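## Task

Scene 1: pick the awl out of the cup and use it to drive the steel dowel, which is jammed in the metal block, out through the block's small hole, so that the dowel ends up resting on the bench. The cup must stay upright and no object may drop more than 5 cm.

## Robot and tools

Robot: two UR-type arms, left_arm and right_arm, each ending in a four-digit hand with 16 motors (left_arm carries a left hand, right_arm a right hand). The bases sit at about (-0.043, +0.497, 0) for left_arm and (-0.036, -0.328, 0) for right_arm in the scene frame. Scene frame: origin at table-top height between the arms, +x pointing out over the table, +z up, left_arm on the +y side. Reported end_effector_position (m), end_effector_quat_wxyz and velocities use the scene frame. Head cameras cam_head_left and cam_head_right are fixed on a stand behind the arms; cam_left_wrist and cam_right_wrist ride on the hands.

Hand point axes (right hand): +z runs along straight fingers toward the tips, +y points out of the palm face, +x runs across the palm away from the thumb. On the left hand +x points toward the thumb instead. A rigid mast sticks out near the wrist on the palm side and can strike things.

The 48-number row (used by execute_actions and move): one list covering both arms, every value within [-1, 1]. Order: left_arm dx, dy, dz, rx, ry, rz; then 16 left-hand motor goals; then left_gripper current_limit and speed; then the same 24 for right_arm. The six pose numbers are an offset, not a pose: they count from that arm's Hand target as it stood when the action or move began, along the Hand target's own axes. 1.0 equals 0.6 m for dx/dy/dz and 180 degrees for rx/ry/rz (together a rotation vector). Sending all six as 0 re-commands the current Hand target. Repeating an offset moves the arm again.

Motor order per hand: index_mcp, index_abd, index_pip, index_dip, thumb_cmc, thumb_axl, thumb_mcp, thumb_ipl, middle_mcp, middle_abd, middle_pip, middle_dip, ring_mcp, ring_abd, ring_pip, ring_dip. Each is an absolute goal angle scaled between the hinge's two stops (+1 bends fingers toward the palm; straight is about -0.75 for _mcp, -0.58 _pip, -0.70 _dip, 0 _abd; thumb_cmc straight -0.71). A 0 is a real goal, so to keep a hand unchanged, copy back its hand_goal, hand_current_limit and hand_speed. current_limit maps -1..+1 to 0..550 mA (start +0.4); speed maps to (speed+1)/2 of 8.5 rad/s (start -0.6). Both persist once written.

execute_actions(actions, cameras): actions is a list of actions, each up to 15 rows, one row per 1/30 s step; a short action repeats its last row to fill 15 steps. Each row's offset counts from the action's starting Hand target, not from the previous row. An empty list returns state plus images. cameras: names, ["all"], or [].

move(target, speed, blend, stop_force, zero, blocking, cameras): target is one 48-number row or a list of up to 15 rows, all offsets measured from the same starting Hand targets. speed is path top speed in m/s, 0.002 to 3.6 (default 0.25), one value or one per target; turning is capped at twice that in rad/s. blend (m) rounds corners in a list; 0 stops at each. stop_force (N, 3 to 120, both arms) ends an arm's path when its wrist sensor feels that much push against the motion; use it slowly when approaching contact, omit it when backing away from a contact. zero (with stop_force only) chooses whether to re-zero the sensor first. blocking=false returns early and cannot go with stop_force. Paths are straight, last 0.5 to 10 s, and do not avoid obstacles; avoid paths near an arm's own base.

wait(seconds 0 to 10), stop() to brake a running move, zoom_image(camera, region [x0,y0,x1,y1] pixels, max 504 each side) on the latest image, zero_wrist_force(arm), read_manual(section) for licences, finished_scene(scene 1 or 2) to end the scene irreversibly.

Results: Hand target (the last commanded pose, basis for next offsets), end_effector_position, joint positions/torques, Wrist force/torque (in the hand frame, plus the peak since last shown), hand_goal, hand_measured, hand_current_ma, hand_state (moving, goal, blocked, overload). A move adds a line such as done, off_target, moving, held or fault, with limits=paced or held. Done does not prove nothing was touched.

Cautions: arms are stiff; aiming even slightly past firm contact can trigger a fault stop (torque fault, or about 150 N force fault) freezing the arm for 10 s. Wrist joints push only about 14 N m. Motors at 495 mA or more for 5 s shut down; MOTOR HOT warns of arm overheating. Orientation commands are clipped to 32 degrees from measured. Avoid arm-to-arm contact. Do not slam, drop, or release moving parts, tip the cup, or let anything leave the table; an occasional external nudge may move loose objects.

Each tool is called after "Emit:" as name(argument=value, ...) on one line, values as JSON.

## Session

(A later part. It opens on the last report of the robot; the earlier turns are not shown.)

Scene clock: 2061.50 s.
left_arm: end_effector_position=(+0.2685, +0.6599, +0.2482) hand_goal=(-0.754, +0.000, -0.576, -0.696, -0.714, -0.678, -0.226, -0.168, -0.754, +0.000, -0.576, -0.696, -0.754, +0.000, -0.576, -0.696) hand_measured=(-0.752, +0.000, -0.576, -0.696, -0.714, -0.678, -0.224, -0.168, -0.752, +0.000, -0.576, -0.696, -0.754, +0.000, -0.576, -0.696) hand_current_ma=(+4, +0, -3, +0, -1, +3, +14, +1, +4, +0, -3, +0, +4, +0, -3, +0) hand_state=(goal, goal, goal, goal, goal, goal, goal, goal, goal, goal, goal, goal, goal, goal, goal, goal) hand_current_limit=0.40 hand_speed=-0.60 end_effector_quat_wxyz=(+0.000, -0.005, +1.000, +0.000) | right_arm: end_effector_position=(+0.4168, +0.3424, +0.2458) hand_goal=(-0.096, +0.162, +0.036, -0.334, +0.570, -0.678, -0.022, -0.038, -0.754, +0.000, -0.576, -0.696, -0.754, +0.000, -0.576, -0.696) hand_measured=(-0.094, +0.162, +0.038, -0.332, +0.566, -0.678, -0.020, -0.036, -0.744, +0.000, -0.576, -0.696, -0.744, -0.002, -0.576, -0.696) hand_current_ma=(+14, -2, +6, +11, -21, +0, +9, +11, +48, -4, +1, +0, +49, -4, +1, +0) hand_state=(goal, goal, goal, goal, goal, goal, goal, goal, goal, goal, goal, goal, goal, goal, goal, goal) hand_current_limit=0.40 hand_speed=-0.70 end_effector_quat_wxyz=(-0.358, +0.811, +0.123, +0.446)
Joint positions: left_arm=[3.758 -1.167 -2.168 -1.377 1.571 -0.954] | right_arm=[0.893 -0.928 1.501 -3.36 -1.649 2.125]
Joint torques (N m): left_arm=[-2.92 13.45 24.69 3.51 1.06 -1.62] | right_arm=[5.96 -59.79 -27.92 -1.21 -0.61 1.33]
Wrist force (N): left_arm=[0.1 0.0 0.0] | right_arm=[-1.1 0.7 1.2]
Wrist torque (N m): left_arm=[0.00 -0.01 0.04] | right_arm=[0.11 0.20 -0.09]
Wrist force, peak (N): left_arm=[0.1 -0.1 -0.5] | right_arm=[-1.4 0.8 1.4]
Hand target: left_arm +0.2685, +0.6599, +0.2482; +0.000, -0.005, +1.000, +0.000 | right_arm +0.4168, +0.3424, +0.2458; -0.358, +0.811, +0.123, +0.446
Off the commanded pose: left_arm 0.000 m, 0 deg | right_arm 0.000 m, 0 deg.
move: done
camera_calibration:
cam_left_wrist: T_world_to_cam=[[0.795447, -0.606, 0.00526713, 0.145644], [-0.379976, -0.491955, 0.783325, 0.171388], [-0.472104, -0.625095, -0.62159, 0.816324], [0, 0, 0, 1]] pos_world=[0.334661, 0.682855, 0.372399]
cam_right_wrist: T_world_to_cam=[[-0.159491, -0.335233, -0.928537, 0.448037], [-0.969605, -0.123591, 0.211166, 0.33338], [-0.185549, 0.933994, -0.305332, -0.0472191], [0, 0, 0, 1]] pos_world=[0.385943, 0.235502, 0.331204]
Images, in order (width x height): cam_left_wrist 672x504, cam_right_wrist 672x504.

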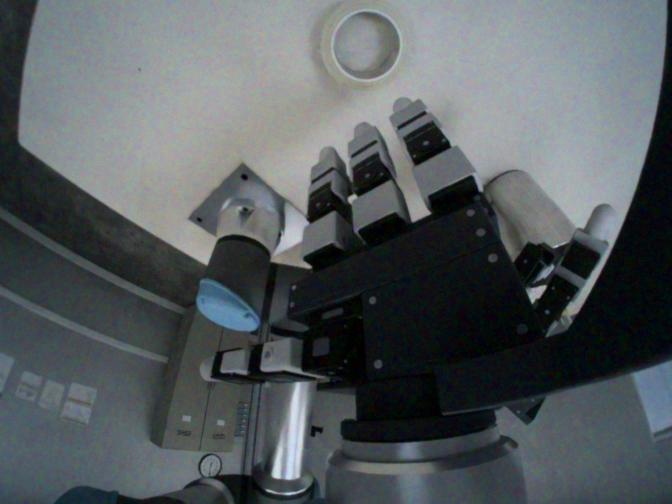

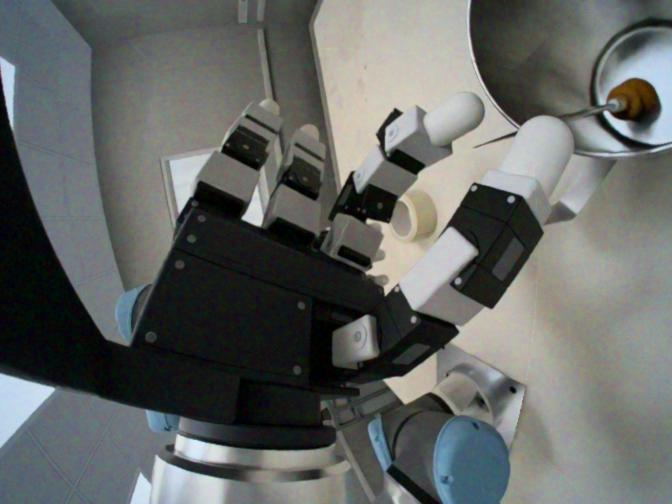

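Emit:
move(target=[0,0,0,0,0,0,-0.754,0,-0.576,-0.696,-0.714,-0.678,-0.226,-0.168,-0.754,0,-0.576,-0.696,-0.754,0,-0.576,-0.696,0.4,-0.6,-0.02,0.0104,0.0076,0,0,0,-0.096,0.163,0.0365,-0.333,0.571,-0.677,-0.0225,-0.038,-0.754,0,-0.576,-0.696,-0.754,0,-0.576,-0.696,0.4,-0.7], speed=0.02, stop_force=4, cameras=["cam_right_wrist"])

Emit:
zoom_image(camera="cam_right_wrist", region=[400, 60, 600, 260])

Scene clock: 2078.73 s.
left_arm: end_effector_position=(+0.2685, +0.6599, +0.2482) hand_goal=(-0.754, +0.000, -0.576, -0.696, -0.714, -0.678, -0.226, -0.168, -0.754, +0.000, -0.576, -0.696, -0.754, +0.000, -0.576, -0.696) hand_measured=(-0.752, +0.000, -0.576, -0.696, -0.714, -0.678, -0.224, -0.168, -0.752, +0.000, -0.576, -0.696, -0.754, +0.000, -0.576, -0.696) hand_current_ma=(+4, +0, -3, +0, -1, +3, +14, +1, +4, +0, -3, +0, +4, +0, -3, +0) hand_state=(goal, goal, goal, goal, goal, goal, goal, goal, goal, goal, goal, goal, goal, goal, goal, goal) hand_current_limit=0.40 hand_speed=-0.60 end_effector_quat_wxyz=(+0.000, -0.005, +1.000, +0.000) | right_arm: end_effector_position=(+0.4161, +0.3425, +0.2315) hand_goal=(-0.096, +0.162, +0.036, -0.334, +0.570, -0.678, -0.022, -0.038, -0.754, +0.000, -0.576, -0.696, -0.754, +0.000, -0.576, -0.696) hand_measured=(-0.094, +0.164, +0.038, -0.332, +0.566, -0.678, -0.020, -0.036, -0.744, +0.000, -0.576, -0.696, -0.744, -0.002, -0.576, -0.696) hand_current_ma=(+12, +6, +8, +11, -21, +0, +9, +11, +48, -4, +1, +0, +49, -4, +1, +0) hand_state=(goal, goal, goal, goal, goal, goal, goal, goal, goal, goal, goal, goal, goal, goal, goal, goal) hand_current_limit=0.40 hand_speed=-0.70 end_effector_quat_wxyz=(-0.358, +0.811, +0.123, +0.446)
Joint positions: left_arm=[3.758 -1.167 -2.168 -1.377 1.571 -0.954] | right_arm=[0.894 -0.91 1.512 -3.389 -1.65 2.126]
Joint torques (N m): left_arm=[-2.42 11.14 22.42 3.42 1.04 -1.68] | right_arm=[3.52 -58.91 -26.99 -0.91 -2.08 2.04]
Wrist force (N): left_arm=[0.1 -0.2 -0.2] | right_arm=[-0.9 -0.2 1.3]
Wrist torque (N m): left_arm=[0.00 -0.01 0.03] | right_arm=[0.12 0.21 -0.10]
Wrist force, peak (N): left_arm=[0.3 0.1 -0.3] | right_arm=[-1.4 1.1 1.5]
Hand target: left_arm +0.2685, +0.6599, +0.2482; +0.000, -0.005, +1.000, +0.000 | right_arm +0.4161, +0.3425, +0.2315; -0.358, +0.811, +0.123, +0.446
Off the commanded pose: left_arm 0.000 m, 0 deg | right_arm 0.000 m, 0 deg.
move: done
camera_calibration:
cam_right_wrist: T_world_to_cam=[[-0.159491, -0.335233, -0.928537, 0.434808], [-0.969605, -0.123591, 0.211166, 0.335724], [-0.185549, 0.933994, -0.305332, -0.0518715], [0, 0, 0, 1]] pos_world=[0.385243, 0.235702, 0.317004]
Images, in order (width x height): cam_right_wrist 672x504.

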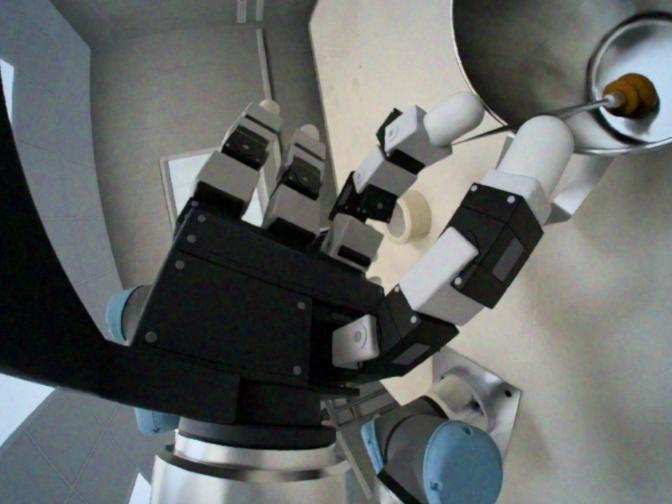

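Scaled by 2.520 from the camera's 672x504 image, which has a finer 960x720 frame.

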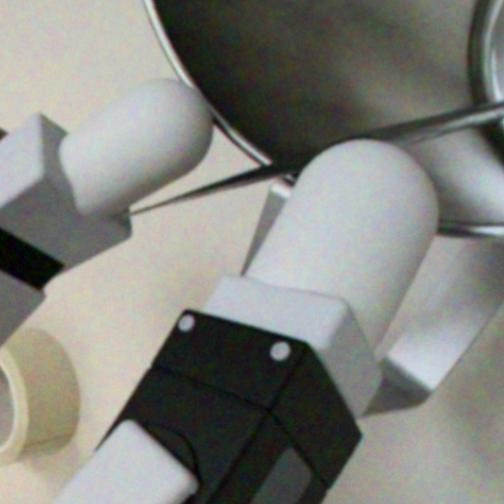

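Emit:
move(target=[0,0,0,0,0,0,-0.754,0,-0.576,-0.696,-0.714,-0.678,-0.226,-0.168,-0.754,0,-0.576,-0.696,-0.754,0,-0.576,-0.696,0.4,-0.6,0,0,0,0,0,0,-0.04,0.163,0.065,-0.318,0.571,-0.677,0.015,-0.015,-0.754,0,-0.576,-0.696,-0.754,0,-0.576,-0.696,0.4,-0.9], speed=0.02, cameras=["cam_right_wrist"])

Emit:
zoom_image(camera="cam_right_wrist", region=[430, 80, 580, 190])

Scene clock: 2091.20 s.
left_arm: end_effector_position=(+0.2685, +0.6599, +0.2482) hand_goal=(-0.754, +0.000, -0.576, -0.696, -0.714, -0.678, -0.226, -0.168, -0.754, +0.000, -0.576, -0.696, -0.754, +0.000, -0.576, -0.696) hand_measured=(-0.752, +0.000, -0.576, -0.696, -0.714, -0.678, -0.224, -0.168, -0.752, +0.000, -0.576, -0.696, -0.754, +0.000, -0.576, -0.696) hand_current_ma=(+4, +0, -3, +0, -1, +3, +14, +1, +4, +0, -3, +0, +4, +0, -3, +0) hand_state=(goal, goal, goal, goal, goal, goal, goal, goal, goal, goal, goal, goal, goal, goal, goal, goal) hand_current_limit=0.40 hand_speed=-0.60 end_effector_quat_wxyz=(+0.000, -0.005, +1.000, +0.000) | right_arm: end_effector_position=(+0.4161, +0.3425, +0.2315) hand_goal=(-0.040, +0.162, +0.064, -0.318, +0.570, -0.678, +0.014, -0.016, -0.754, +0.000, -0.576, -0.696, -0.754, +0.000, -0.576, -0.696) hand_measured=(-0.042, +0.162, +0.060, -0.322, +0.566, -0.678, +0.012, -0.018, -0.744, +0.000, -0.576, -0.696, -0.744, -0.002, -0.576, -0.696) hand_current_ma=(-14, -1, -16, -14, -21, +0, -8, -14, +48, -4, +1, +0, +49, -4, +1, +0) hand_state=(goal, goal, goal, goal, goal, goal, goal, goal, goal, goal, goal, goal, goal, goal, goal, goal) hand_current_limit=0.40 hand_speed=-0.90 end_effector_quat_wxyz=(-0.358, +0.811, +0.123, +0.446)
Joint positions: left_arm=[3.758 -1.167 -2.168 -1.377 1.571 -0.954] | right_arm=[0.894 -0.91 1.512 -3.389 -1.65 2.126]
Joint torques (N m): left_arm=[-4.43 8.56 19.62 3.47 1.09 -1.55] | right_arm=[-9.72 -58.93 -26.97 -1.82 -1.4 0.1]
Wrist force (N): left_arm=[0.1 0.1 0.0] | right_arm=[-1.2 0.7 1.4]
Wrist torque (N m): left_arm=[0.00 0.00 0.03] | right_arm=[0.12 0.21 -0.09]
Wrist force, peak (N): left_arm=[0.1 -0.2 -0.4] | right_arm=[-1.5 0.8 1.2]
Hand target: left_arm +0.2685, +0.6599, +0.2482; +0.000, -0.005, +1.000, +0.000 | right_arm +0.4161, +0.3425, +0.2315; -0.358, +0.811, +0.123, +0.446
Off the commanded pose: left_arm 0.000 m, 0 deg | right_arm 0.000 m, 0 deg.
move: done
camera_calibration:
cam_right_wrist: T_world_to_cam=[[-0.159491, -0.335233, -0.928537, 0.434808], [-0.969605, -0.123591, 0.211166, 0.335724], [-0.185549, 0.933994, -0.305332, -0.0518715], [0, 0, 0, 1]] pos_world=[0.385243, 0.235702, 0.317004]
Images, in order (width x height): cam_right_wrist 672x504.

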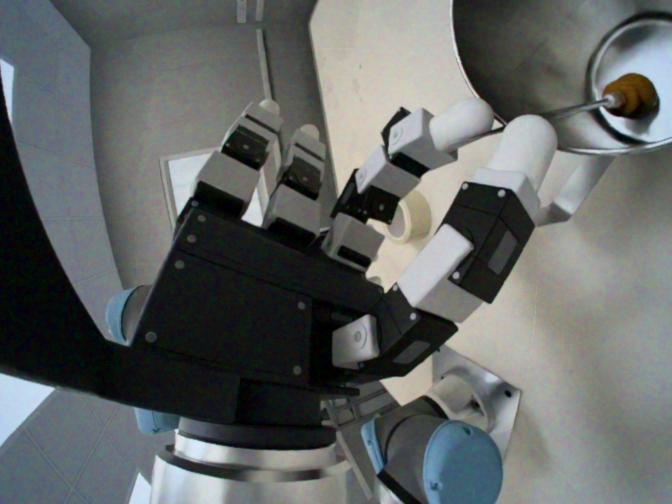

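Scaled by 3.360 from the camera's 672x504 image, which has a finer 960x720 frame.

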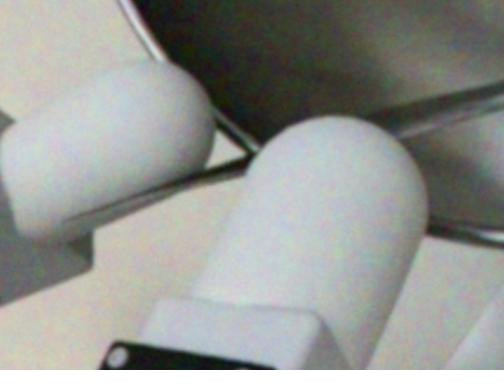

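Emit:
move(target=[0,0,0,0,0,0,-0.754,0,-0.576,-0.696,-0.714,-0.678,-0.226,-0.168,-0.754,0,-0.576,-0.696,-0.754,0,-0.576,-0.696,0.4,-0.6,-0.0014,-0.0019,-0.0007,0,0,0,-0.04,0.163,0.065,-0.318,0.571,-0.677,0.015,-0.015,-0.754,0,-0.576,-0.696,-0.754,0,-0.576,-0.696,0.4,-0.9], speed=0.01)

Emit:
move(target=[0,0,0,0,0,0,-0.754,0,-0.576,-0.696,-0.714,-0.678,-0.226,-0.168,-0.754,0,-0.576,-0.696,-0.754,0,-0.576,-0.696,0.4,-0.6,0,0,0,0,0,0,0.02,0.163,0.1,-0.29,0.571,-0.677,0.06,0.02,-0.754,0,-0.576,-0.696,-0.754,0,-0.576,-0.696,0.4,-0.9], speed=0.02, cameras=["cam_right_wrist"])

Emit:
zoom_image(camera="cam_right_wrist", region=[430, 80, 580, 190])

Scene clock: 2121.03 s.
left_arm: end_effector_position=(+0.2685, +0.6599, +0.2482) hand_goal=(-0.754, +0.000, -0.576, -0.696, -0.714, -0.678, -0.226, -0.168, -0.754, +0.000, -0.576, -0.696, -0.754, +0.000, -0.576, -0.696) hand_measured=(-0.752, +0.000, -0.576, -0.696, -0.714, -0.678, -0.224, -0.168, -0.752, +0.000, -0.576, -0.696, -0.754, +0.000, -0.576, -0.696) hand_current_ma=(+4, +0, -3, +0, -1, +3, +14, +1, +4, +0, -3, +0, +4, +0, -3, +0) hand_state=(goal, goal, goal, goal, goal, goal, goal, goal, goal, goal, goal, goal, goal, goal, goal, goal) hand_current_limit=0.40 hand_speed=-0.60 end_effector_quat_wxyz=(+0.000, -0.005, +1.000, +0.000) | right_arm: end_effector_position=(+0.4148, +0.3431, +0.2316) hand_goal=(-0.040, +0.162, +0.064, -0.318, +0.570, -0.678, +0.014, -0.016, -0.754, +0.000, -0.576, -0.696, -0.754, +0.000, -0.576, -0.696) hand_measured=(-0.042, +0.162, +0.060, -0.322, +0.566, -0.678, +0.012, -0.018, -0.744, +0.000, -0.576, -0.696, -0.744, -0.002, -0.576, -0.696) hand_current_ma=(-14, -1, -16, -14, -21, +0, -8, -14, +48, -4, +1, +0, +49, -4, +1, +0) hand_state=(goal, goal, goal, goal, goal, goal, goal, goal, goal, goal, goal, goal, goal, goal, goal, goal) hand_current_limit=0.40 hand_speed=-0.90 end_effector_quat_wxyz=(-0.358, +0.811, +0.123, +0.446)
Joint positions: left_arm=[3.758 -1.167 -2.168 -1.377 1.571 -0.954] | right_arm=[0.897 -0.91 1.512 -3.389 -1.652 2.126]
Joint torques (N m): left_arm=[-3.26 4.99 17.82 3.31 1.05 -1.58] | right_arm=[7.86 -60.55 -16.73 -1.13 -1.75 2.15]
Wrist force (N): left_arm=[0.1 -0.1 -0.2] | right_arm=[-1.4 0.8 1.2]
Wrist torque (N m): left_arm=[0.00 -0.01 0.04] | right_arm=[0.13 0.23 -0.11]
Wrist force, peak (N): left_arm=[0.2 -0.2 -0.3] | right_arm=[-1.5 0.7 1.4]
Hand target: left_arm +0.2685, +0.6599, +0.2482; +0.000, -0.005, +1.000, +0.000 | right_arm +0.4148, +0.3431, +0.2315; -0.358, +0.811, +0.123, +0.446
Off the commanded pose: left_arm 0.000 m, 0 deg | right_arm 0.000 m, 0 deg.
move: done

Scene clock: 2121.53 s.
left_arm: end_effector_position=(+0.2685, +0.6599, +0.2482) hand_goal=(-0.754, +0.000, -0.576, -0.696, -0.714, -0.678, -0.226, -0.168, -0.754, +0.000, -0.576, -0.696, -0.754, +0.000, -0.576, -0.696) hand_measured=(-0.752, +0.000, -0.576, -0.696, -0.714, -0.678, -0.224, -0.168, -0.752, +0.000, -0.576, -0.696, -0.754, +0.000, -0.576, -0.696) hand_current_ma=(+4, +0, -3, +0, -1, +3, +14, +1, +4, +0, -3, +0, +4, +0, -3, +0) hand_state=(goal, goal, goal, goal, goal, goal, goal, goal, goal, goal, goal, goal, goal, goal, goal, goal) hand_current_limit=0.40 hand_speed=-0.60 end_effector_quat_wxyz=(+0.000, -0.005, +1.000, +0.000) | right_arm: end_effector_position=(+0.4148, +0.3431, +0.2315) hand_goal=(+0.020, +0.162, +0.100, -0.290, +0.570, -0.678, +0.060, +0.020, -0.754, +0.000, -0.576, -0.696, -0.754, +0.000, -0.576, -0.696) hand_measured=(-0.006, +0.162, +0.094, -0.296, +0.566, -0.678, +0.042, +0.010, -0.744, +0.000, -0.576, -0.696, -0.744, -0.002, -0.576, -0.696) hand_current_ma=(-134, -1, -31, -23, -22, +0, -103, -58, +48, -4, +1, +0, +49, -4, +1, +0) hand_state=(blocked, goal, goal, goal, goal, goal, goal, goal, goal, goal, goal, goal, goal, goal, goal, goal) hand_current_limit=0.40 hand_speed=-0.90 end_effector_quat_wxyz=(-0.358, +0.811, +0.123, +0.446)
Joint positions: left_arm=[3.758 -1.167 -2.168 -1.377 1.571 -0.954] | right_arm=[0.897 -0.91 1.512 -3.389 -1.652 2.126]
Joint torques (N m): left_arm=[-3.01 5.51 18.25 3.52 1.07 -1.59] | right_arm=[2.37 -59.78 -15.54 -1.4 0.32 1.35]
Wrist force (N): left_arm=[0.3 0.0 -0.2] | right_arm=[-1.0 1.0 1.4]
Wrist torque (N m): left_arm=[0.01 -0.03 0.05] | right_arm=[0.13 0.18 -0.08]
Wrist force, peak (N): left_arm=[-0.2 0.3 -0.3] | right_arm=[-1.2 1.0 1.5]
Hand target: left_arm +0.2685, +0.6599, +0.2482; +0.000, -0.005, +1.000, +0.000 | right_arm +0.4148, +0.3431, +0.2315; -0.358, +0.811, +0.123, +0.446
Off the commanded pose: left_arm 0.000 m, 0 deg | right_arm 0.000 m, 0 deg.
move: done
camera_calibration:
cam_right_wrist: T_world_to_cam=[[-0.159475, -0.335231, -0.928541, 0.43478], [-0.969608, -0.123597, 0.211151, 0.334448], [-0.185549, 0.933994, -0.305332, -0.0526916], [0, 0, 0, 1]] pos_world=[0.383843, 0.236302, 0.317004]
Images, in order (width x height): cam_right_wrist 672x504.

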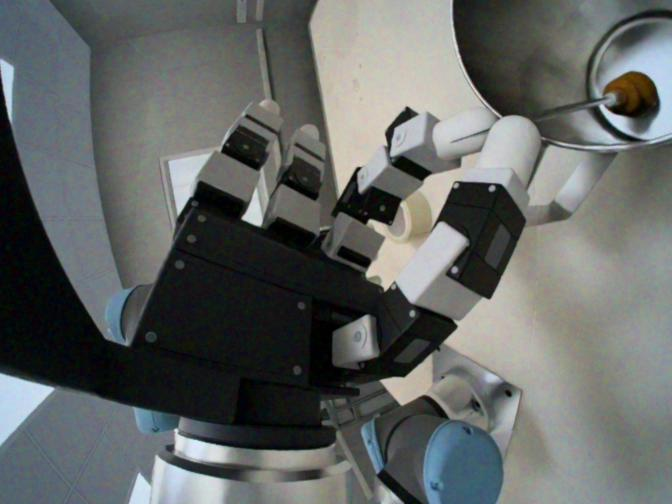

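Scaled by 3.360 from the camera's 672x504 image, which has a finer 960x720 frame.

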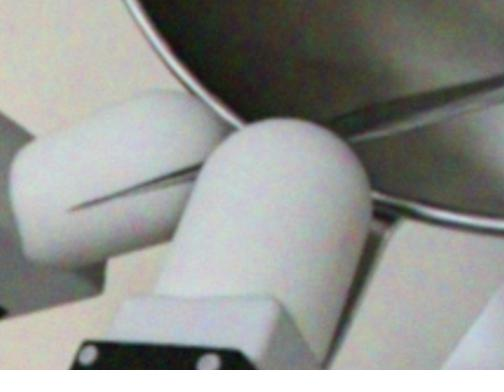

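Emit:
move(target=[0,0,0,0,0,0,-0.754,0,-0.576,-0.696,-0.714,-0.678,-0.226,-0.168,-0.754,0,-0.576,-0.696,-0.754,0,-0.576,-0.696,0.4,-0.6,0,0,0,0,0,0,0.13,0.163,0.15,-0.24,0.571,-0.677,0.15,0.06,-0.754,0,-0.576,-0.696,-0.754,0,-0.576,-0.696,0.6,-0.9], speed=0.02, cameras=["cam_right_wrist"])

Emit:
zoom_image(camera="cam_right_wrist", region=[430, 80, 580, 190])

Scene clock: 2126.77 s.
left_arm: end_effector_position=(+0.2685, +0.6599, +0.2482) hand_goal=(-0.754, +0.000, -0.576, -0.696, -0.714, -0.678, -0.226, -0.168, -0.754, +0.000, -0.576, -0.696, -0.754, +0.000, -0.576, -0.696) hand_measured=(-0.752, +0.000, -0.576, -0.696, -0.714, -0.678, -0.224, -0.168, -0.752, +0.000, -0.576, -0.696, -0.754, +0.000, -0.576, -0.696) hand_current_ma=(+4, +0, -3, +0, -1, +3, +14, +1, +4, +0, -3, +0, +4, +0, -3, +0) hand_state=(goal, goal, goal, goal, goal, goal, goal, goal, goal, goal, goal, goal, goal, goal, goal, goal) hand_current_limit=0.40 hand_speed=-0.60 end_effector_quat_wxyz=(+0.000, -0.005, +1.000, +0.000) | right_arm: end_effector_position=(+0.4148, +0.3431, +0.2315) hand_goal=(+0.130, +0.162, +0.150, -0.240, +0.570, -0.678, +0.150, +0.060, -0.754, +0.000, -0.576, -0.696, -0.754, +0.000, -0.576, -0.696) hand_measured=(-0.006, +0.160, +0.104, -0.266, +0.564, -0.678, +0.046, +0.020, -0.744, +0.000, -0.576, -0.696, -0.744, -0.002, -0.576, -0.696) hand_current_ma=(-440, -5, -217, -123, -26, -2, -440, -257, +48, -4, +1, +0, +49, -4, +1, +0) hand_state=(blocked, goal, blocked, blocked, goal, goal, blocked, blocked, goal, goal, goal, goal, goal, goal, goal, goal) hand_current_limit=0.60 hand_speed=-0.90 end_effector_quat_wxyz=(-0.358, +0.811, +0.123, +0.446)
Joint positions: left_arm=[3.758 -1.167 -2.168 -1.377 1.571 -0.954] | right_arm=[0.897 -0.91 1.512 -3.389 -1.652 2.126]
Joint torques (N m): left_arm=[-3.25 2.85 19.23 3.55 1.09 -1.71] | right_arm=[-10.03 -58.75 -15.08 -2.16 1.6 -2.26]
Wrist force (N): left_arm=[0.1 0.1 -0.3] | right_arm=[-1.3 0.8 1.3]
Wrist torque (N m): left_arm=[0.03 -0.01 0.03] | right_arm=[0.13 0.22 -0.09]
Wrist force, peak (N): left_arm=[0.1 -0.1 -0.4] | right_arm=[-1.5 1.4 1.4]
Hand target: left_arm +0.2685, +0.6599, +0.2482; +0.000, -0.005, +1.000, +0.000 | right_arm +0.4148, +0.3431, +0.2315; -0.358, +0.811, +0.123, +0.446
Off the commanded pose: left_arm 0.000 m, 0 deg | right_arm 0.000 m, 0 deg.
move: done
camera_calibration:
cam_right_wrist: T_world_to_cam=[[-0.159491, -0.335233, -0.928537, 0.434801], [-0.969605, -0.123591, 0.211166, 0.334538], [-0.185549, 0.933994, -0.305332, -0.0526731], [0, 0, 0, 1]] pos_world=[0.383943, 0.236302, 0.317004]
Images, in order (width x height): cam_right_wrist 672x504.

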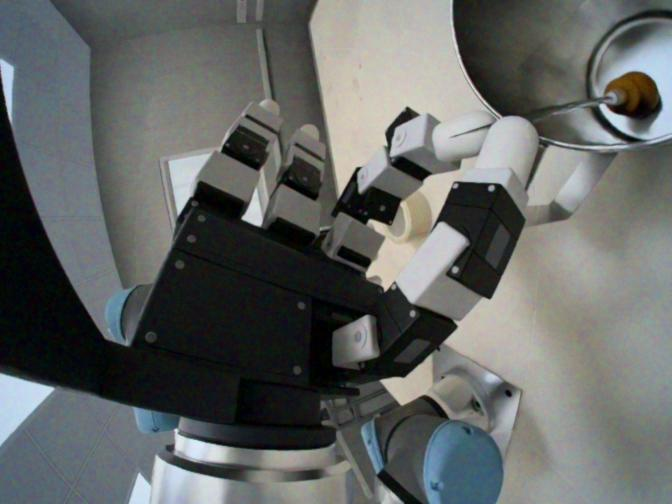

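Scaled by 3.360 from the camera's 672x504 image, which has a finer 960x720 frame.

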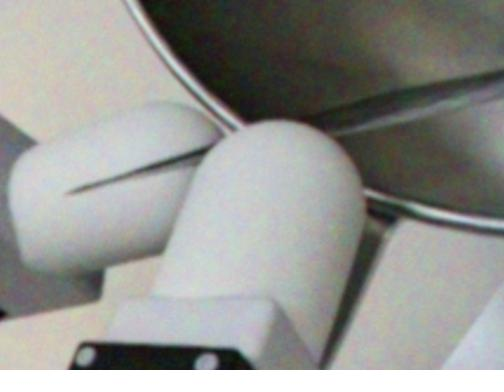

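Emit:
move(target=[0,0,0,0,0,0,-0.754,0,-0.576,-0.696,-0.714,-0.678,-0.226,-0.168,-0.754,0,-0.576,-0.696,-0.754,0,-0.576,-0.696,0.4,-0.6,0.00977,-0.00564,-0.0041,0,0,0,0.13,0.163,0.15,-0.24,0.571,-0.677,0.15,0.06,-0.754,0,-0.576,-0.696,-0.754,0,-0.576,-0.696,0.6,-0.9], speed=0.01, cameras=["cam_right_wrist"])

Emit:
zoom_image(camera="cam_right_wrist", region=[430, 80, 580, 190])

Scene clock: 2134.40 s.
left_arm: end_effector_position=(+0.2685, +0.6599, +0.2482) hand_goal=(-0.754, +0.000, -0.576, -0.696, -0.714, -0.678, -0.226, -0.168, -0.754, +0.000, -0.576, -0.696, -0.754, +0.000, -0.576, -0.696) hand_measured=(-0.752, +0.000, -0.576, -0.696, -0.714, -0.678, -0.224, -0.168, -0.752, +0.000, -0.576, -0.696, -0.754, +0.000, -0.576, -0.696) hand_current_ma=(+4, +0, -3, +0, -1, +3, +14, +1, +4, +0, -3, +0, +4, +0, -3, +0) hand_state=(goal, goal, goal, goal, goal, goal, goal, goal, goal, goal, goal, goal, goal, goal, goal, goal) hand_current_limit=0.40 hand_speed=-0.60 end_effector_quat_wxyz=(+0.000, -0.005, +1.000, +0.000) | right_arm: end_effector_position=(+0.4148, +0.3431, +0.2389) hand_goal=(+0.130, +0.162, +0.150, -0.240, +0.570, -0.678, +0.150, +0.060, -0.754, +0.000, -0.576, -0.696, -0.754, +0.000, -0.576, -0.696) hand_measured=(-0.006, +0.160, +0.104, -0.266, +0.564, -0.678, +0.046, +0.020, -0.744, +0.000, -0.576, -0.696, -0.744, -0.002, -0.576, -0.696) hand_current_ma=(-440, -5, -217, -123, -26, -2, -440, -257, +48, -4, +1, +0, +49, -4, +1, +0) hand_state=(blocked, goal, blocked, blocked, goal, goal, blocked, blocked, goal, goal, goal, goal, goal, goal, goal, goal) hand_current_limit=0.60 hand_speed=-0.90 end_effector_quat_wxyz=(-0.358, +0.811, +0.123, +0.446)
Joint positions: left_arm=[3.758 -1.167 -2.168 -1.377 1.571 -0.954] | right_arm=[0.897 -0.919 1.506 -3.374 -1.652 2.126]
Joint torques (N m): left_arm=[-3.75 1.71 18.33 3.5 1.31 -1.74] | right_arm=[-9.69 -48.21 -23.52 -3.48 1.84 -2.36]
Wrist force (N): left_arm=[0.1 0.1 0.0] | right_arm=[-1.1 0.8 1.1]
Wrist torque (N m): left_arm=[0.01 0.00 0.03] | right_arm=[0.15 0.20 -0.08]
Wrist force, peak (N): left_arm=[0.2 0.0 -0.4] | right_arm=[-1.5 1.0 1.4]
Hand target: left_arm +0.2685, +0.6599, +0.2482; +0.000, -0.005, +1.000, +0.000 | right_arm +0.4148, +0.3431, +0.2387; -0.358, +0.811, +0.123, +0.446
Off the commanded pose: left_arm 0.000 m, 0 deg | right_arm 0.000 m, 0 deg.
move: done
camera_calibration:
cam_right_wrist: T_world_to_cam=[[-0.159475, -0.335231, -0.928541, 0.441574], [-0.969608, -0.123597, 0.211151, 0.333004], [-0.185549, 0.933994, -0.305332, -0.0504442], [0, 0, 0, 1]] pos_world=[0.383943, 0.236302, 0.324304]
Images, in order (width x height): cam_right_wrist 672x504.

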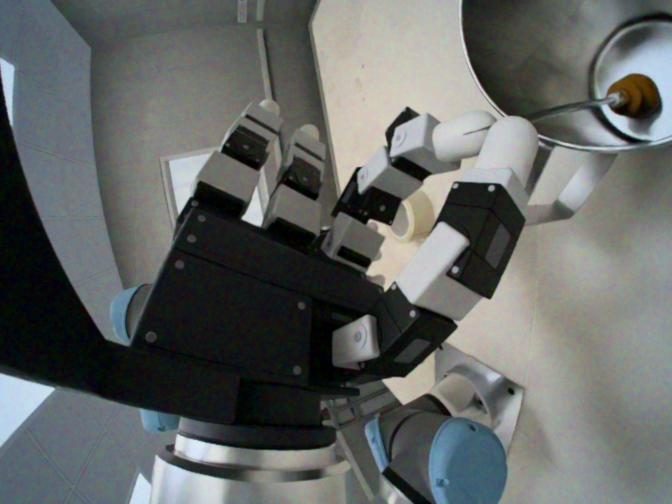

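Scaled by 3.360 from the camera's 672x504 image, which has a finer 960x720 frame.

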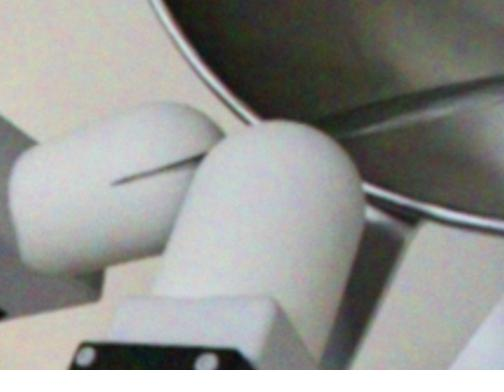

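Emit:
move(target=[[0,0,0,0,0,0,-0.754,0,-0.576,-0.696,-0.714,-0.678,-0.226,-0.168,-0.754,0,-0.576,-0.696,-0.754,0,-0.576,-0.696,0.4,-0.6,0,0,0,0,0,0,-0.096,0.163,0.0365,-0.333,0.571,-0.677,-0.0225,-0.038,-0.754,0,-0.576,-0.696,-0.754,0,-0.576,-0.696,0.4,-0.9],[0,0,0,0,0,0,-0.754,0,-0.576,-0.696,-0.714,-0.678,-0.226,-0.168,-0.754,0,-0.576,-0.696,-0.754,0,-0.576,-0.696,0.4,-0.6,0,-0.1167,0,0,0,0,-0.096,0.163,0.0365,-0.333,0.571,-0.677,-0.0225,-0.038,-0.754,0,-0.576,-0.696,-0.754,0,-0.576,-0.696,0.4,-0.9]], speed=0.06, cameras=["cam_right_wrist", "cam_left_wrist"])

Emit:
zoom_image(camera="cam_right_wrist", region=[400, 60, 650, 310])

Scene clock: 2327.90 s.
left_arm: end_effector_position=(+0.2685, +0.6599, +0.2482) hand_goal=(-0.754, +0.000, -0.576, -0.696, -0.714, -0.678, -0.226, -0.168, -0.754, +0.000, -0.576, -0.696, -0.754, +0.000, -0.576, -0.696) hand_measured=(-0.752, +0.000, -0.576, -0.696, -0.714, -0.678, -0.224, -0.168, -0.752, +0.000, -0.576, -0.696, -0.754, +0.000, -0.576, -0.696) hand_current_ma=(+4, +0, -3, +0, -1, +3, +14, +1, +4, +0, -3, +0, +4, +0, -3, +0) hand_state=(goal, goal, goal, goal, goal, goal, goal, goal, goal, goal, goal, goal, goal, goal, goal, goal) hand_current_limit=0.40 hand_speed=-0.60 end_effector_quat_wxyz=(+0.000, -0.005, +1.000, +0.000) | right_arm: end_effector_position=(+0.3785, +0.3932, +0.2715) hand_goal=(-0.096, +0.162, +0.036, -0.334, +0.570, -0.678, -0.022, -0.038, -0.754, +0.000, -0.576, -0.696, -0.754, +0.000, -0.576, -0.696) hand_measured=(-0.094, +0.160, +0.038, -0.332, +0.564, -0.678, -0.020, -0.036, -0.744, +0.000, -0.576, -0.696, -0.744, -0.002, -0.576, -0.696) hand_current_ma=(+12, -5, +8, +13, -26, -2, +17, +14, +48, -4, +1, +0, +49, -4, +1, +0) hand_state=(goal, goal, goal, goal, goal, goal, goal, goal, goal, goal, goal, goal, goal, goal, goal, goal) hand_current_limit=0.40 hand_speed=-0.90 end_effector_quat_wxyz=(-0.358, +0.811, +0.122, +0.446)
Joint positions: left_arm=[3.758 -1.167 -2.168 -1.377 1.571 -0.954] | right_arm=[0.989 -0.893 1.363 -3.253 -1.738 2.159]
Joint torques (N m): left_arm=[-2.89 -3 19.77 3.55 1.05 -1.51] | right_arm=[-9.25 -62.93 -13.76 -3.76 2.63 -2.21]
Wrist force (N): left_arm=[0.0 -0.1 -0.1] | right_arm=[-1.0 1.1 1.2]
Wrist torque (N m): left_arm=[-0.01 0.00 0.03] | right_arm=[0.15 0.19 -0.07]
Wrist force, peak (N): left_arm=[0.0 0.2 -0.4] | right_arm=[-1.1 1.4 1.6]
Hand target: left_arm +0.2685, +0.6599, +0.2482; +0.000, -0.005, +1.000, +0.000 | right_arm +0.3785, +0.3931, +0.2717; -0.358, +0.811, +0.123, +0.446
Off the commanded pose: left_arm 0.000 m, 0 deg | right_arm 0.000 m, 0 deg.
move: done
camera_calibration:
cam_left_wrist: T_world_to_cam=[[0.795447, -0.606, 0.00526713, 0.145644], [-0.379976, -0.491955, 0.783325, 0.171388], [-0.472104, -0.625095, -0.62159, 0.816324], [0, 0, 0, 1]] pos_world=[0.334661, 0.682855, 0.372399]
cam_right_wrist: T_world_to_cam=[[-0.159794, -0.33527, -0.928472, 0.483026], [-0.969555, -0.123487, 0.211456, 0.29684], [-0.185549, 0.933994, -0.305331, -0.0940074], [0, 0, 0, 1]] pos_world=[0.347544, 0.286402, 0.357004]
Images, in order (width x height): cam_left_wrist 672x504, cam_right_wrist 672x504.

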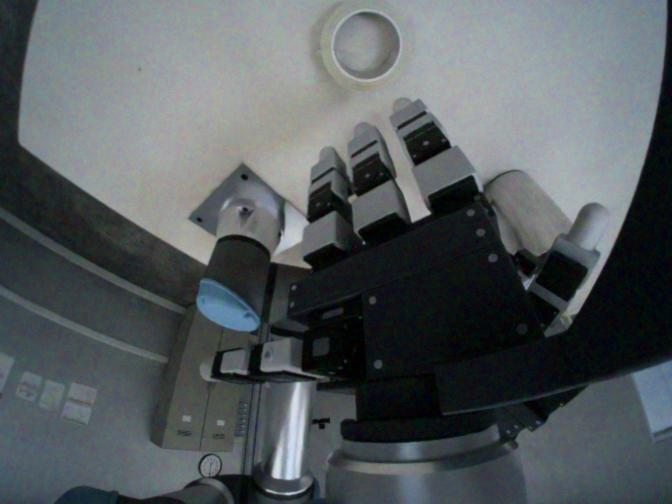

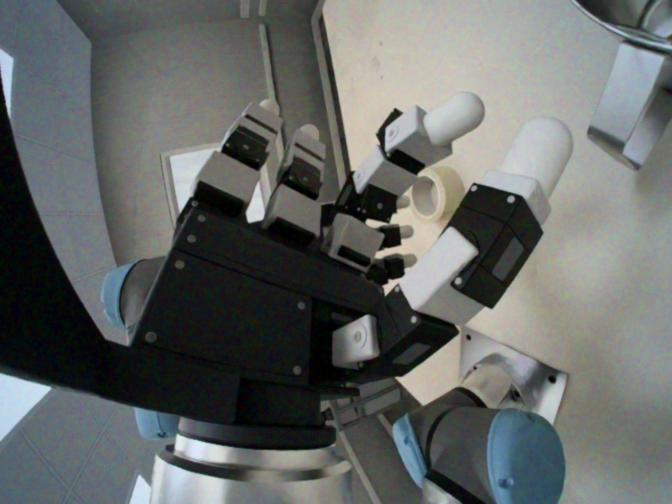

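Scaled by 2.016 from the camera's 672x504 image, which has a finer 960x720 frame.

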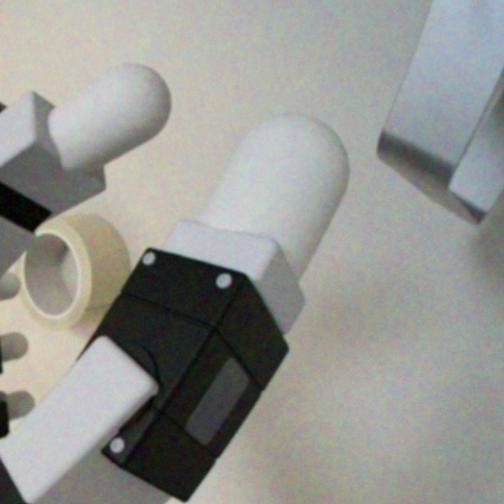

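Emit:
move(target=[0,0,0,0,0,0,-0.754,0,-0.576,-0.696,-0.714,-0.678,-0.226,-0.168,-0.754,0,-0.576,-0.696,-0.754,0,-0.576,-0.696,0.4,-0.6,-0.017,0.0003,0.0135,0.041,0.1036,-0.0822,0.6575,0.12,-0.869,-0.696,0.571,-0.677,0.056,-0.438,-0.754,0,-0.576,-0.696,-0.754,0,-0.576,-0.696,0.4,-0.8], speed=0.1, cameras=["cam_right_wrist", "cam_left_wrist"])

Emit:
zoom_image(camera="cam_right_wrist", region=[400, 20, 670, 290])

Scene clock: 2342.70 s.
left_arm: end_effector_position=(+0.2685, +0.6599, +0.2482) hand_goal=(-0.754, +0.000, -0.576, -0.696, -0.714, -0.678, -0.226, -0.168, -0.754, +0.000, -0.576, -0.696, -0.754, +0.000, -0.576, -0.696) hand_measured=(-0.752, +0.000, -0.576, -0.696, -0.714, -0.678, -0.224, -0.168, -0.752, +0.000, -0.576, -0.696, -0.754, +0.000, -0.576, -0.696) hand_current_ma=(+4, +0, -3, +0, -1, +3, +14, +1, +4, +0, -3, +0, +4, +0, -3, +0) hand_state=(goal, goal, goal, goal, goal, goal, goal, goal, goal, goal, goal, goal, goal, goal, goal, goal) hand_current_limit=0.40 hand_speed=-0.60 end_effector_quat_wxyz=(+0.000, -0.005, +1.000, +0.000) | right_arm: end_effector_position=(+0.3779, +0.3999, +0.2605) hand_goal=(+0.658, +0.120, -0.870, -0.696, +0.570, -0.678, +0.056, -0.438, -0.754, +0.000, -0.576, -0.696, -0.754, +0.000, -0.576, -0.696) hand_measured=(+0.654, +0.118, -0.868, -0.692, +0.564, -0.678, +0.054, -0.436, -0.746, -0.002, -0.576, -0.696, -0.746, -0.002, -0.576, -0.696) hand_current_ma=(-14, -4, +10, +13, -26, -2, -9, +14, +42, -6, +1, +0, +42, -6, +1, +0) hand_state=(goal, goal, goal, goal, goal, goal, goal, goal, goal, goal, goal, goal, goal, goal, goal, goal) hand_current_limit=0.40 hand_speed=-0.80 end_effector_quat_wxyz=(-0.364, +0.681, +0.194, +0.605)
Joint positions: left_arm=[3.758 -1.167 -2.168 -1.377 1.571 -0.954] | right_arm=[1.03 -0.723 1.375 -3.789 -1.796 1.835]
Joint torques (N m): left_arm=[-3.15 -5.82 17.09 3.62 1.12 -1.63] | right_arm=[0.08 -60.67 -10.08 -2.87 0.93 1.23]
Wrist force (N): left_arm=[0.1 0.0 -0.2] | right_arm=[-1.3 0.3 1.3]
Wrist torque (N m): left_arm=[0.01 -0.01 0.03] | right_arm=[0.02 0.26 -0.09]
Wrist force, peak (N): left_arm=[0.1 0.4 -0.2] | right_arm=[-1.4 1.1 1.4]
Hand target: left_arm +0.2685, +0.6599, +0.2482; +0.000, -0.005, +1.000, +0.000 | right_arm +0.3780, +0.3998, +0.2605; -0.364, +0.681, +0.194, +0.605
Off the commanded pose: left_arm 0.000 m, 0 deg | right_arm 0.000 m, 0 deg.
move: done
camera_calibration:
cam_left_wrist: T_world_to_cam=[[0.795447, -0.606, 0.00526713, 0.145644], [-0.379976, -0.491955, 0.783325, 0.171388], [-0.472104, -0.625095, -0.62159, 0.816324], [0, 0, 0, 1]] pos_world=[0.334661, 0.682855, 0.372399]
cam_right_wrist: T_world_to_cam=[[0.255199, -0.259703, -0.931358, 0.288676], [-0.962154, -0.163419, -0.21807, 0.42454], [-0.0955679, 0.951761, -0.291579, -0.148429], [0, 0, 0, 1]] pos_world=[0.320618, 0.285617, 0.318161]
Images, in order (width x height): cam_left_wrist 672x504, cam_right_wrist 672x504.

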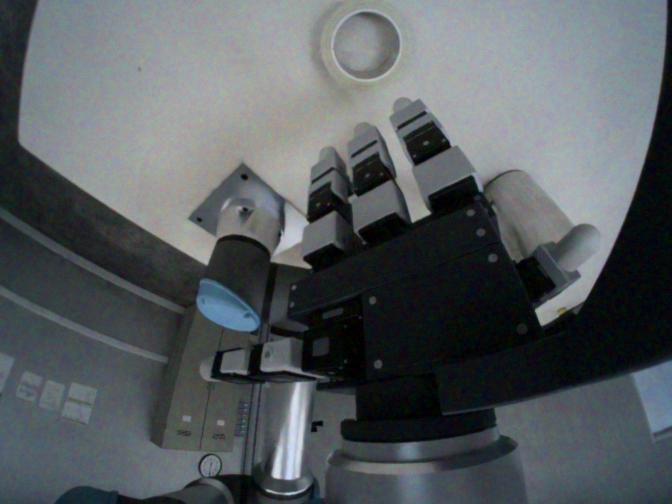

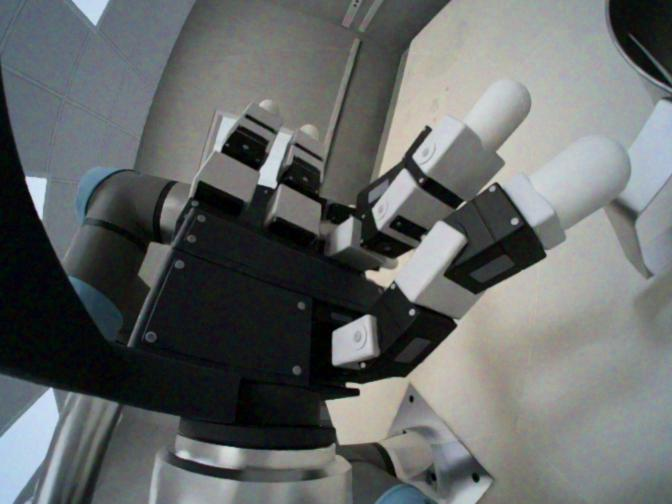

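Scaled by 1.867 from the camera's 672x504 image, which has a finer 960x720 frame.

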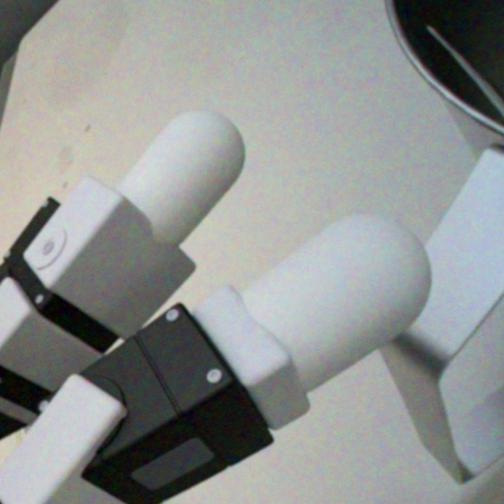

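Emit:
move(target=[0,0,0,0,0,0,-0.754,0,-0.576,-0.696,-0.714,-0.678,-0.226,-0.168,-0.754,0,-0.576,-0.696,-0.754,0,-0.576,-0.696,0.4,-0.6,0,0.075,0,0,0,0,0.6575,0.12,-0.869,-0.696,0.571,-0.677,0.056,-0.438,-0.754,0,-0.576,-0.696,-0.754,0,-0.576,-0.696,0.4,-0.8], speed=0.03, stop_force=4, cameras=["cam_right_wrist"])

Emit:
zoom_image(camera="cam_right_wrist", region=[470, 20, 670, 220])

Scene clock: 2355.53 s.
left_arm: end_effector_position=(+0.2685, +0.6599, +0.2482) hand_goal=(-0.754, +0.000, -0.576, -0.696, -0.714, -0.678, -0.226, -0.168, -0.754, +0.000, -0.576, -0.696, -0.754, +0.000, -0.576, -0.696) hand_measured=(-0.752, +0.000, -0.576, -0.696, -0.714, -0.678, -0.224, -0.168, -0.752, +0.000, -0.576, -0.696, -0.754, +0.000, -0.576, -0.696) hand_current_ma=(+4, +0, -3, +0, -1, +3, +14, +1, +4, +0, -3, +0, +4, +0, -3, +0) hand_state=(goal, goal, goal, goal, goal, goal, goal, goal, goal, goal, goal, goal, goal, goal, goal, goal) hand_current_limit=0.40 hand_speed=-0.60 end_effector_quat_wxyz=(+0.000, -0.005, +1.000, +0.000) | right_arm: end_effector_position=(+0.4097, +0.3701, +0.2488) hand_goal=(+0.658, +0.120, -0.870, -0.696, +0.570, -0.678, +0.056, -0.438, -0.754, +0.000, -0.576, -0.696, -0.754, +0.000, -0.576, -0.696) hand_measured=(+0.656, +0.118, -0.868, -0.692, +0.564, -0.678, +0.054, -0.436, -0.746, -0.002, -0.576, -0.696, -0.746, -0.002, -0.576, -0.696) hand_current_ma=(-14, -4, +10, +13, -26, -2, -9, +14, +40, -6, +1, +0, +41, -6, +1, +0) hand_state=(goal, goal, goal, goal, goal, goal, goal, goal, goal, goal, goal, goal, goal, goal, goal, goal) hand_current_limit=0.40 hand_speed=-0.80 end_effector_quat_wxyz=(-0.364, +0.681, +0.194, +0.605)
Joint positions: left_arm=[3.758 -1.167 -2.168 -1.377 1.571 -0.954] | right_arm=[0.961 -0.738 1.444 -3.843 -1.728 1.835]
Joint torques (N m): left_arm=[-2.88 -5.57 19.47 3.4 0.99 -1.56] | right_arm=[10.55 -45.89 -26.7 -0.29 -2.26 -2.59]
Wrist force (N): left_arm=[0.0 0.0 -0.3] | right_arm=[-1.3 0.4 1.2]
Wrist torque (N m): left_arm=[0.01 0.00 0.03] | right_arm=[0.06 0.25 -0.08]
Wrist force, peak (N): left_arm=[0.3 -0.2 -0.3] | right_arm=[-1.6 0.7 1.4]
Hand target: left_arm +0.2685, +0.6599, +0.2482; +0.000, -0.005, +1.000, +0.000 | right_arm +0.4097, +0.3701, +0.2488; -0.364, +0.681, +0.194, +0.605
Off the commanded pose: left_arm 0.000 m, 0 deg | right_arm 0.000 m, 0 deg.
move: done
camera_calibration:
cam_right_wrist: T_world_to_cam=[[0.255325, -0.259641, -0.931341, 0.261859], [-0.96214, -0.163249, -0.218257, 0.447725], [-0.0953722, 0.951807, -0.291493, -0.120546], [0, 0, 0, 1]] pos_world=[0.352418, 0.255817, 0.306461]
Images, in order (width x height): cam_right_wrist 672x504.

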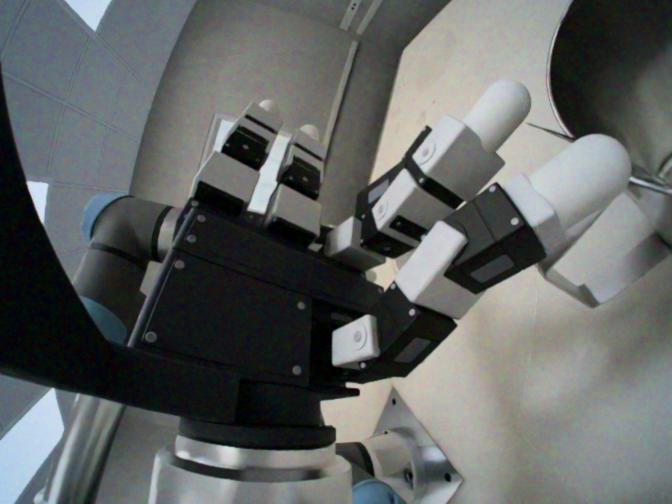

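Scaled by 2.520 from the camera's 672x504 image, which has a finer 960x720 frame.

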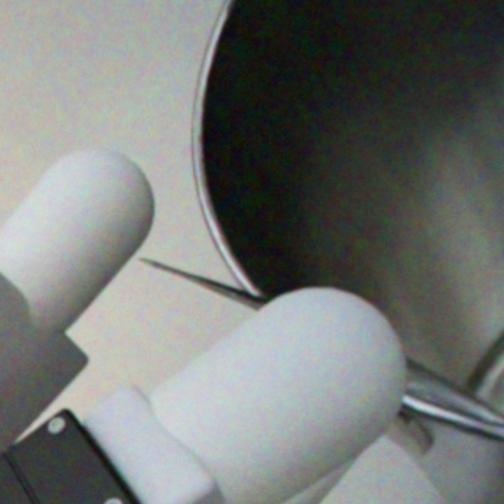

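Emit:
move(target=[0,0,0,0,0,0,-0.754,0,-0.576,-0.696,-0.714,-0.678,-0.226,-0.168,-0.754,0,-0.576,-0.696,-0.754,0,-0.576,-0.696,0.4,-0.6,0,0.0417,0,0,0,0,0.6575,0.12,-0.869,-0.696,0.571,-0.677,0.056,-0.438,-0.754,0,-0.576,-0.696,-0.754,0,-0.576,-0.696,0.4,-0.8], speed=0.02, stop_force=4, cameras=["cam_right_wrist"])

Emit:
zoom_image(camera="cam_right_wrist", region=[470, 20, 670, 220])

Scene clock: 2363.30 s.
left_arm: end_effector_position=(+0.2685, +0.6599, +0.2482) hand_goal=(-0.754, +0.000, -0.576, -0.696, -0.714, -0.678, -0.226, -0.168, -0.754, +0.000, -0.576, -0.696, -0.754, +0.000, -0.576, -0.696) hand_measured=(-0.752, +0.000, -0.576, -0.696, -0.714, -0.678, -0.224, -0.168, -0.752, +0.000, -0.576, -0.696, -0.754, +0.000, -0.576, -0.696) hand_current_ma=(+4, +0, -3, +0, -1, +3, +14, +1, +4, +0, -3, +0, +4, +0, -3, +0) hand_state=(goal, goal, goal, goal, goal, goal, goal, goal, goal, goal, goal, goal, goal, goal, goal, goal) hand_current_limit=0.40 hand_speed=-0.60 end_effector_quat_wxyz=(+0.000, -0.005, +1.000, +0.000) | right_arm: end_effector_position=(+0.4273, +0.3536, +0.2423) hand_goal=(+0.658, +0.120, -0.870, -0.696, +0.570, -0.678, +0.056, -0.438, -0.754, +0.000, -0.576, -0.696, -0.754, +0.000, -0.576, -0.696) hand_measured=(+0.656, +0.118, -0.868, -0.692, +0.564, -0.678, +0.054, -0.436, -0.746, -0.002, -0.576, -0.696, -0.746, -0.002, -0.576, -0.696) hand_current_ma=(-13, -4, +10, +13, -26, -2, -9, +14, +38, -6, +1, +0, +39, -6, +1, +0) hand_state=(goal, goal, goal, goal, goal, goal, goal, goal, goal, goal, goal, goal, goal, goal, goal, goal) hand_current_limit=0.40 hand_speed=-0.80 end_effector_quat_wxyz=(-0.364, +0.681, +0.194, +0.605)
Joint positions: left_arm=[3.758 -1.167 -2.168 -1.377 1.571 -0.954] | right_arm=[0.922 -0.743 1.477 -3.871 -1.688 1.835]
Joint torques (N m): left_arm=[-3.56 -5.32 18.13 3.28 1.1 -1.31] | right_arm=[12.55 -53.29 -25.2 -0.62 -2.23 -2.6]
Wrist force (N): left_arm=[0.0 0.1 -0.1] | right_arm=[-1.2 0.4 1.5]
Wrist torque (N m): left_arm=[0.02 0.01 0.02] | right_arm=[0.05 0.23 -0.06]
Wrist force, peak (N): left_arm=[-0.2 0.0 -0.5] | right_arm=[-1.2 0.6 1.9]
Hand target: left_arm +0.2685, +0.6599, +0.2482; +0.000, -0.005, +1.000, +0.000 | right_arm +0.4273, +0.3536, +0.2423; -0.364, +0.681, +0.194, +0.605
Off the commanded pose: left_arm 0.000 m, 0 deg | right_arm 0.000 m, 0 deg.
move: done
camera_calibration:
cam_right_wrist: T_world_to_cam=[[0.255323, -0.259617, -0.931348, 0.247025], [-0.962141, -0.163234, -0.218262, 0.460544], [-0.0953634, 0.951816, -0.291465, -0.105071], [0, 0, 0, 1]] pos_world=[0.370018, 0.239317, 0.299961]
Images, in order (width x height): cam_right_wrist 672x504.

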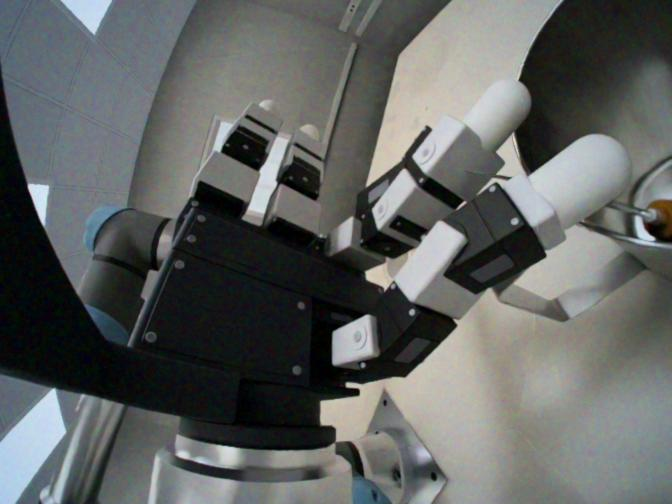

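Scaled by 2.520 from the camera's 672x504 image, which has a finer 960x720 frame.

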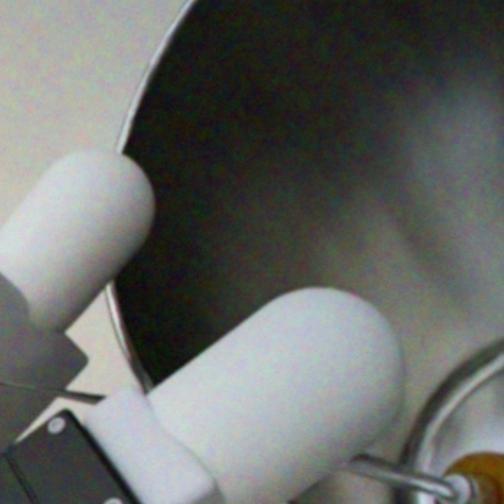

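Emit:
move(target=[0,0,0,0,0,0,-0.754,0,-0.576,-0.696,-0.714,-0.678,-0.226,-0.168,-0.754,0,-0.576,-0.696,-0.754,0,-0.576,-0.696,0.4,-0.6,-0.0052,-0.0194,0,0,0,0,0.6575,0.12,-0.869,-0.696,0.571,-0.677,0.056,-0.438,-0.754,0,-0.576,-0.696,-0.754,0,-0.576,-0.696,0.4,-0.8], speed=0.02, cameras=["cam_right_wrist"])

Emit:
zoom_image(camera="cam_right_wrist", region=[470, 20, 670, 220])

Scene clock: 2375.90 s.
left_arm: end_effector_position=(+0.2685, +0.6599, +0.2482) hand_goal=(-0.754, +0.000, -0.576, -0.696, -0.714, -0.678, -0.226, -0.168, -0.754, +0.000, -0.576, -0.696, -0.754, +0.000, -0.576, -0.696) hand_measured=(-0.752, +0.000, -0.576, -0.696, -0.714, -0.678, -0.224, -0.168, -0.752, +0.000, -0.576, -0.696, -0.754, +0.000, -0.576, -0.696) hand_current_ma=(+4, +0, -3, +0, -1, +3, +14, +1, +4, +0, -3, +0, +4, +0, -3, +0) hand_state=(goal, goal, goal, goal, goal, goal, goal, goal, goal, goal, goal, goal, goal, goal, goal, goal) hand_current_limit=0.40 hand_speed=-0.60 end_effector_quat_wxyz=(+0.000, -0.005, +1.000, +0.000) | right_arm: end_effector_position=(+0.4184, +0.3620, +0.2423) hand_goal=(+0.658, +0.120, -0.870, -0.696, +0.570, -0.678, +0.056, -0.438, -0.754, +0.000, -0.576, -0.696, -0.754, +0.000, -0.576, -0.696) hand_measured=(+0.656, +0.118, -0.868, -0.692, +0.564, -0.678, +0.054, -0.436, -0.746, -0.002, -0.576, -0.696, -0.746, -0.002, -0.576, -0.696) hand_current_ma=(-13, -4, +10, +13, -26, -2, -9, +14, +38, -6, +1, +0, +39, -6, +1, +0) hand_state=(goal, goal, goal, goal, goal, goal, goal, goal, goal, goal, goal, goal, goal, goal, goal, goal) hand_current_limit=0.40 hand_speed=-0.80 end_effector_quat_wxyz=(-0.364, +0.681, +0.194, +0.605)
Joint positions: left_arm=[3.758 -1.167 -2.168 -1.377 1.571 -0.954] | right_arm=[0.942 -0.736 1.461 -3.863 -1.708 1.835]
Joint torques (N m): left_arm=[-2.27 -5.88 19.04 3.48 1 -1.45] | right_arm=[-12.85 -57.35 -11.7 -2.44 1.76 1.92]
Wrist force (N): left_arm=[0.1 -0.1 -0.2] | right_arm=[-1.2 0.5 1.4]
Wrist torque (N m): left_arm=[-0.01 -0.01 0.03] | right_arm=[0.07 0.23 -0.06]
Wrist force, peak (N): left_arm=[0.1 0.0 -0.4] | right_arm=[-1.5 0.6 1.8]
Hand target: left_arm +0.2685, +0.6599, +0.2482; +0.000, -0.005, +1.000, +0.000 | right_arm +0.4185, +0.3618, +0.2423; -0.364, +0.681, +0.194, +0.605
Off the commanded pose: left_arm 0.000 m, 0 deg | right_arm 0.000 m, 0 deg.
move: done
camera_calibration:
cam_right_wrist: T_world_to_cam=[[0.255344, -0.259843, -0.931279, 0.251479], [-0.962145, -0.163199, -0.218272, 0.453332], [-0.0952677, 0.95176, -0.291679, -0.113777], [0, 0, 0, 1]] pos_world=[0.361118, 0.247617, 0.299961]
Images, in order (width x height): cam_right_wrist 672x504.

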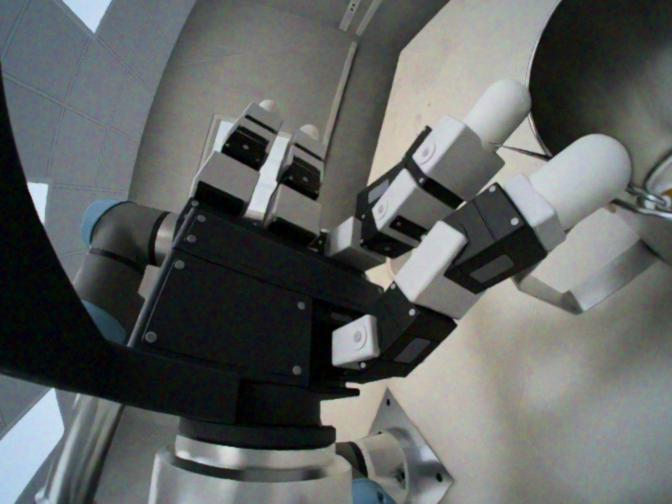

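Scaled by 2.520 from the camera's 672x504 image, which has a finer 960x720 frame.

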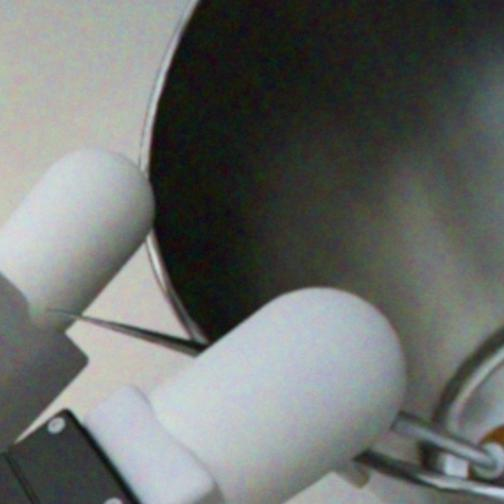

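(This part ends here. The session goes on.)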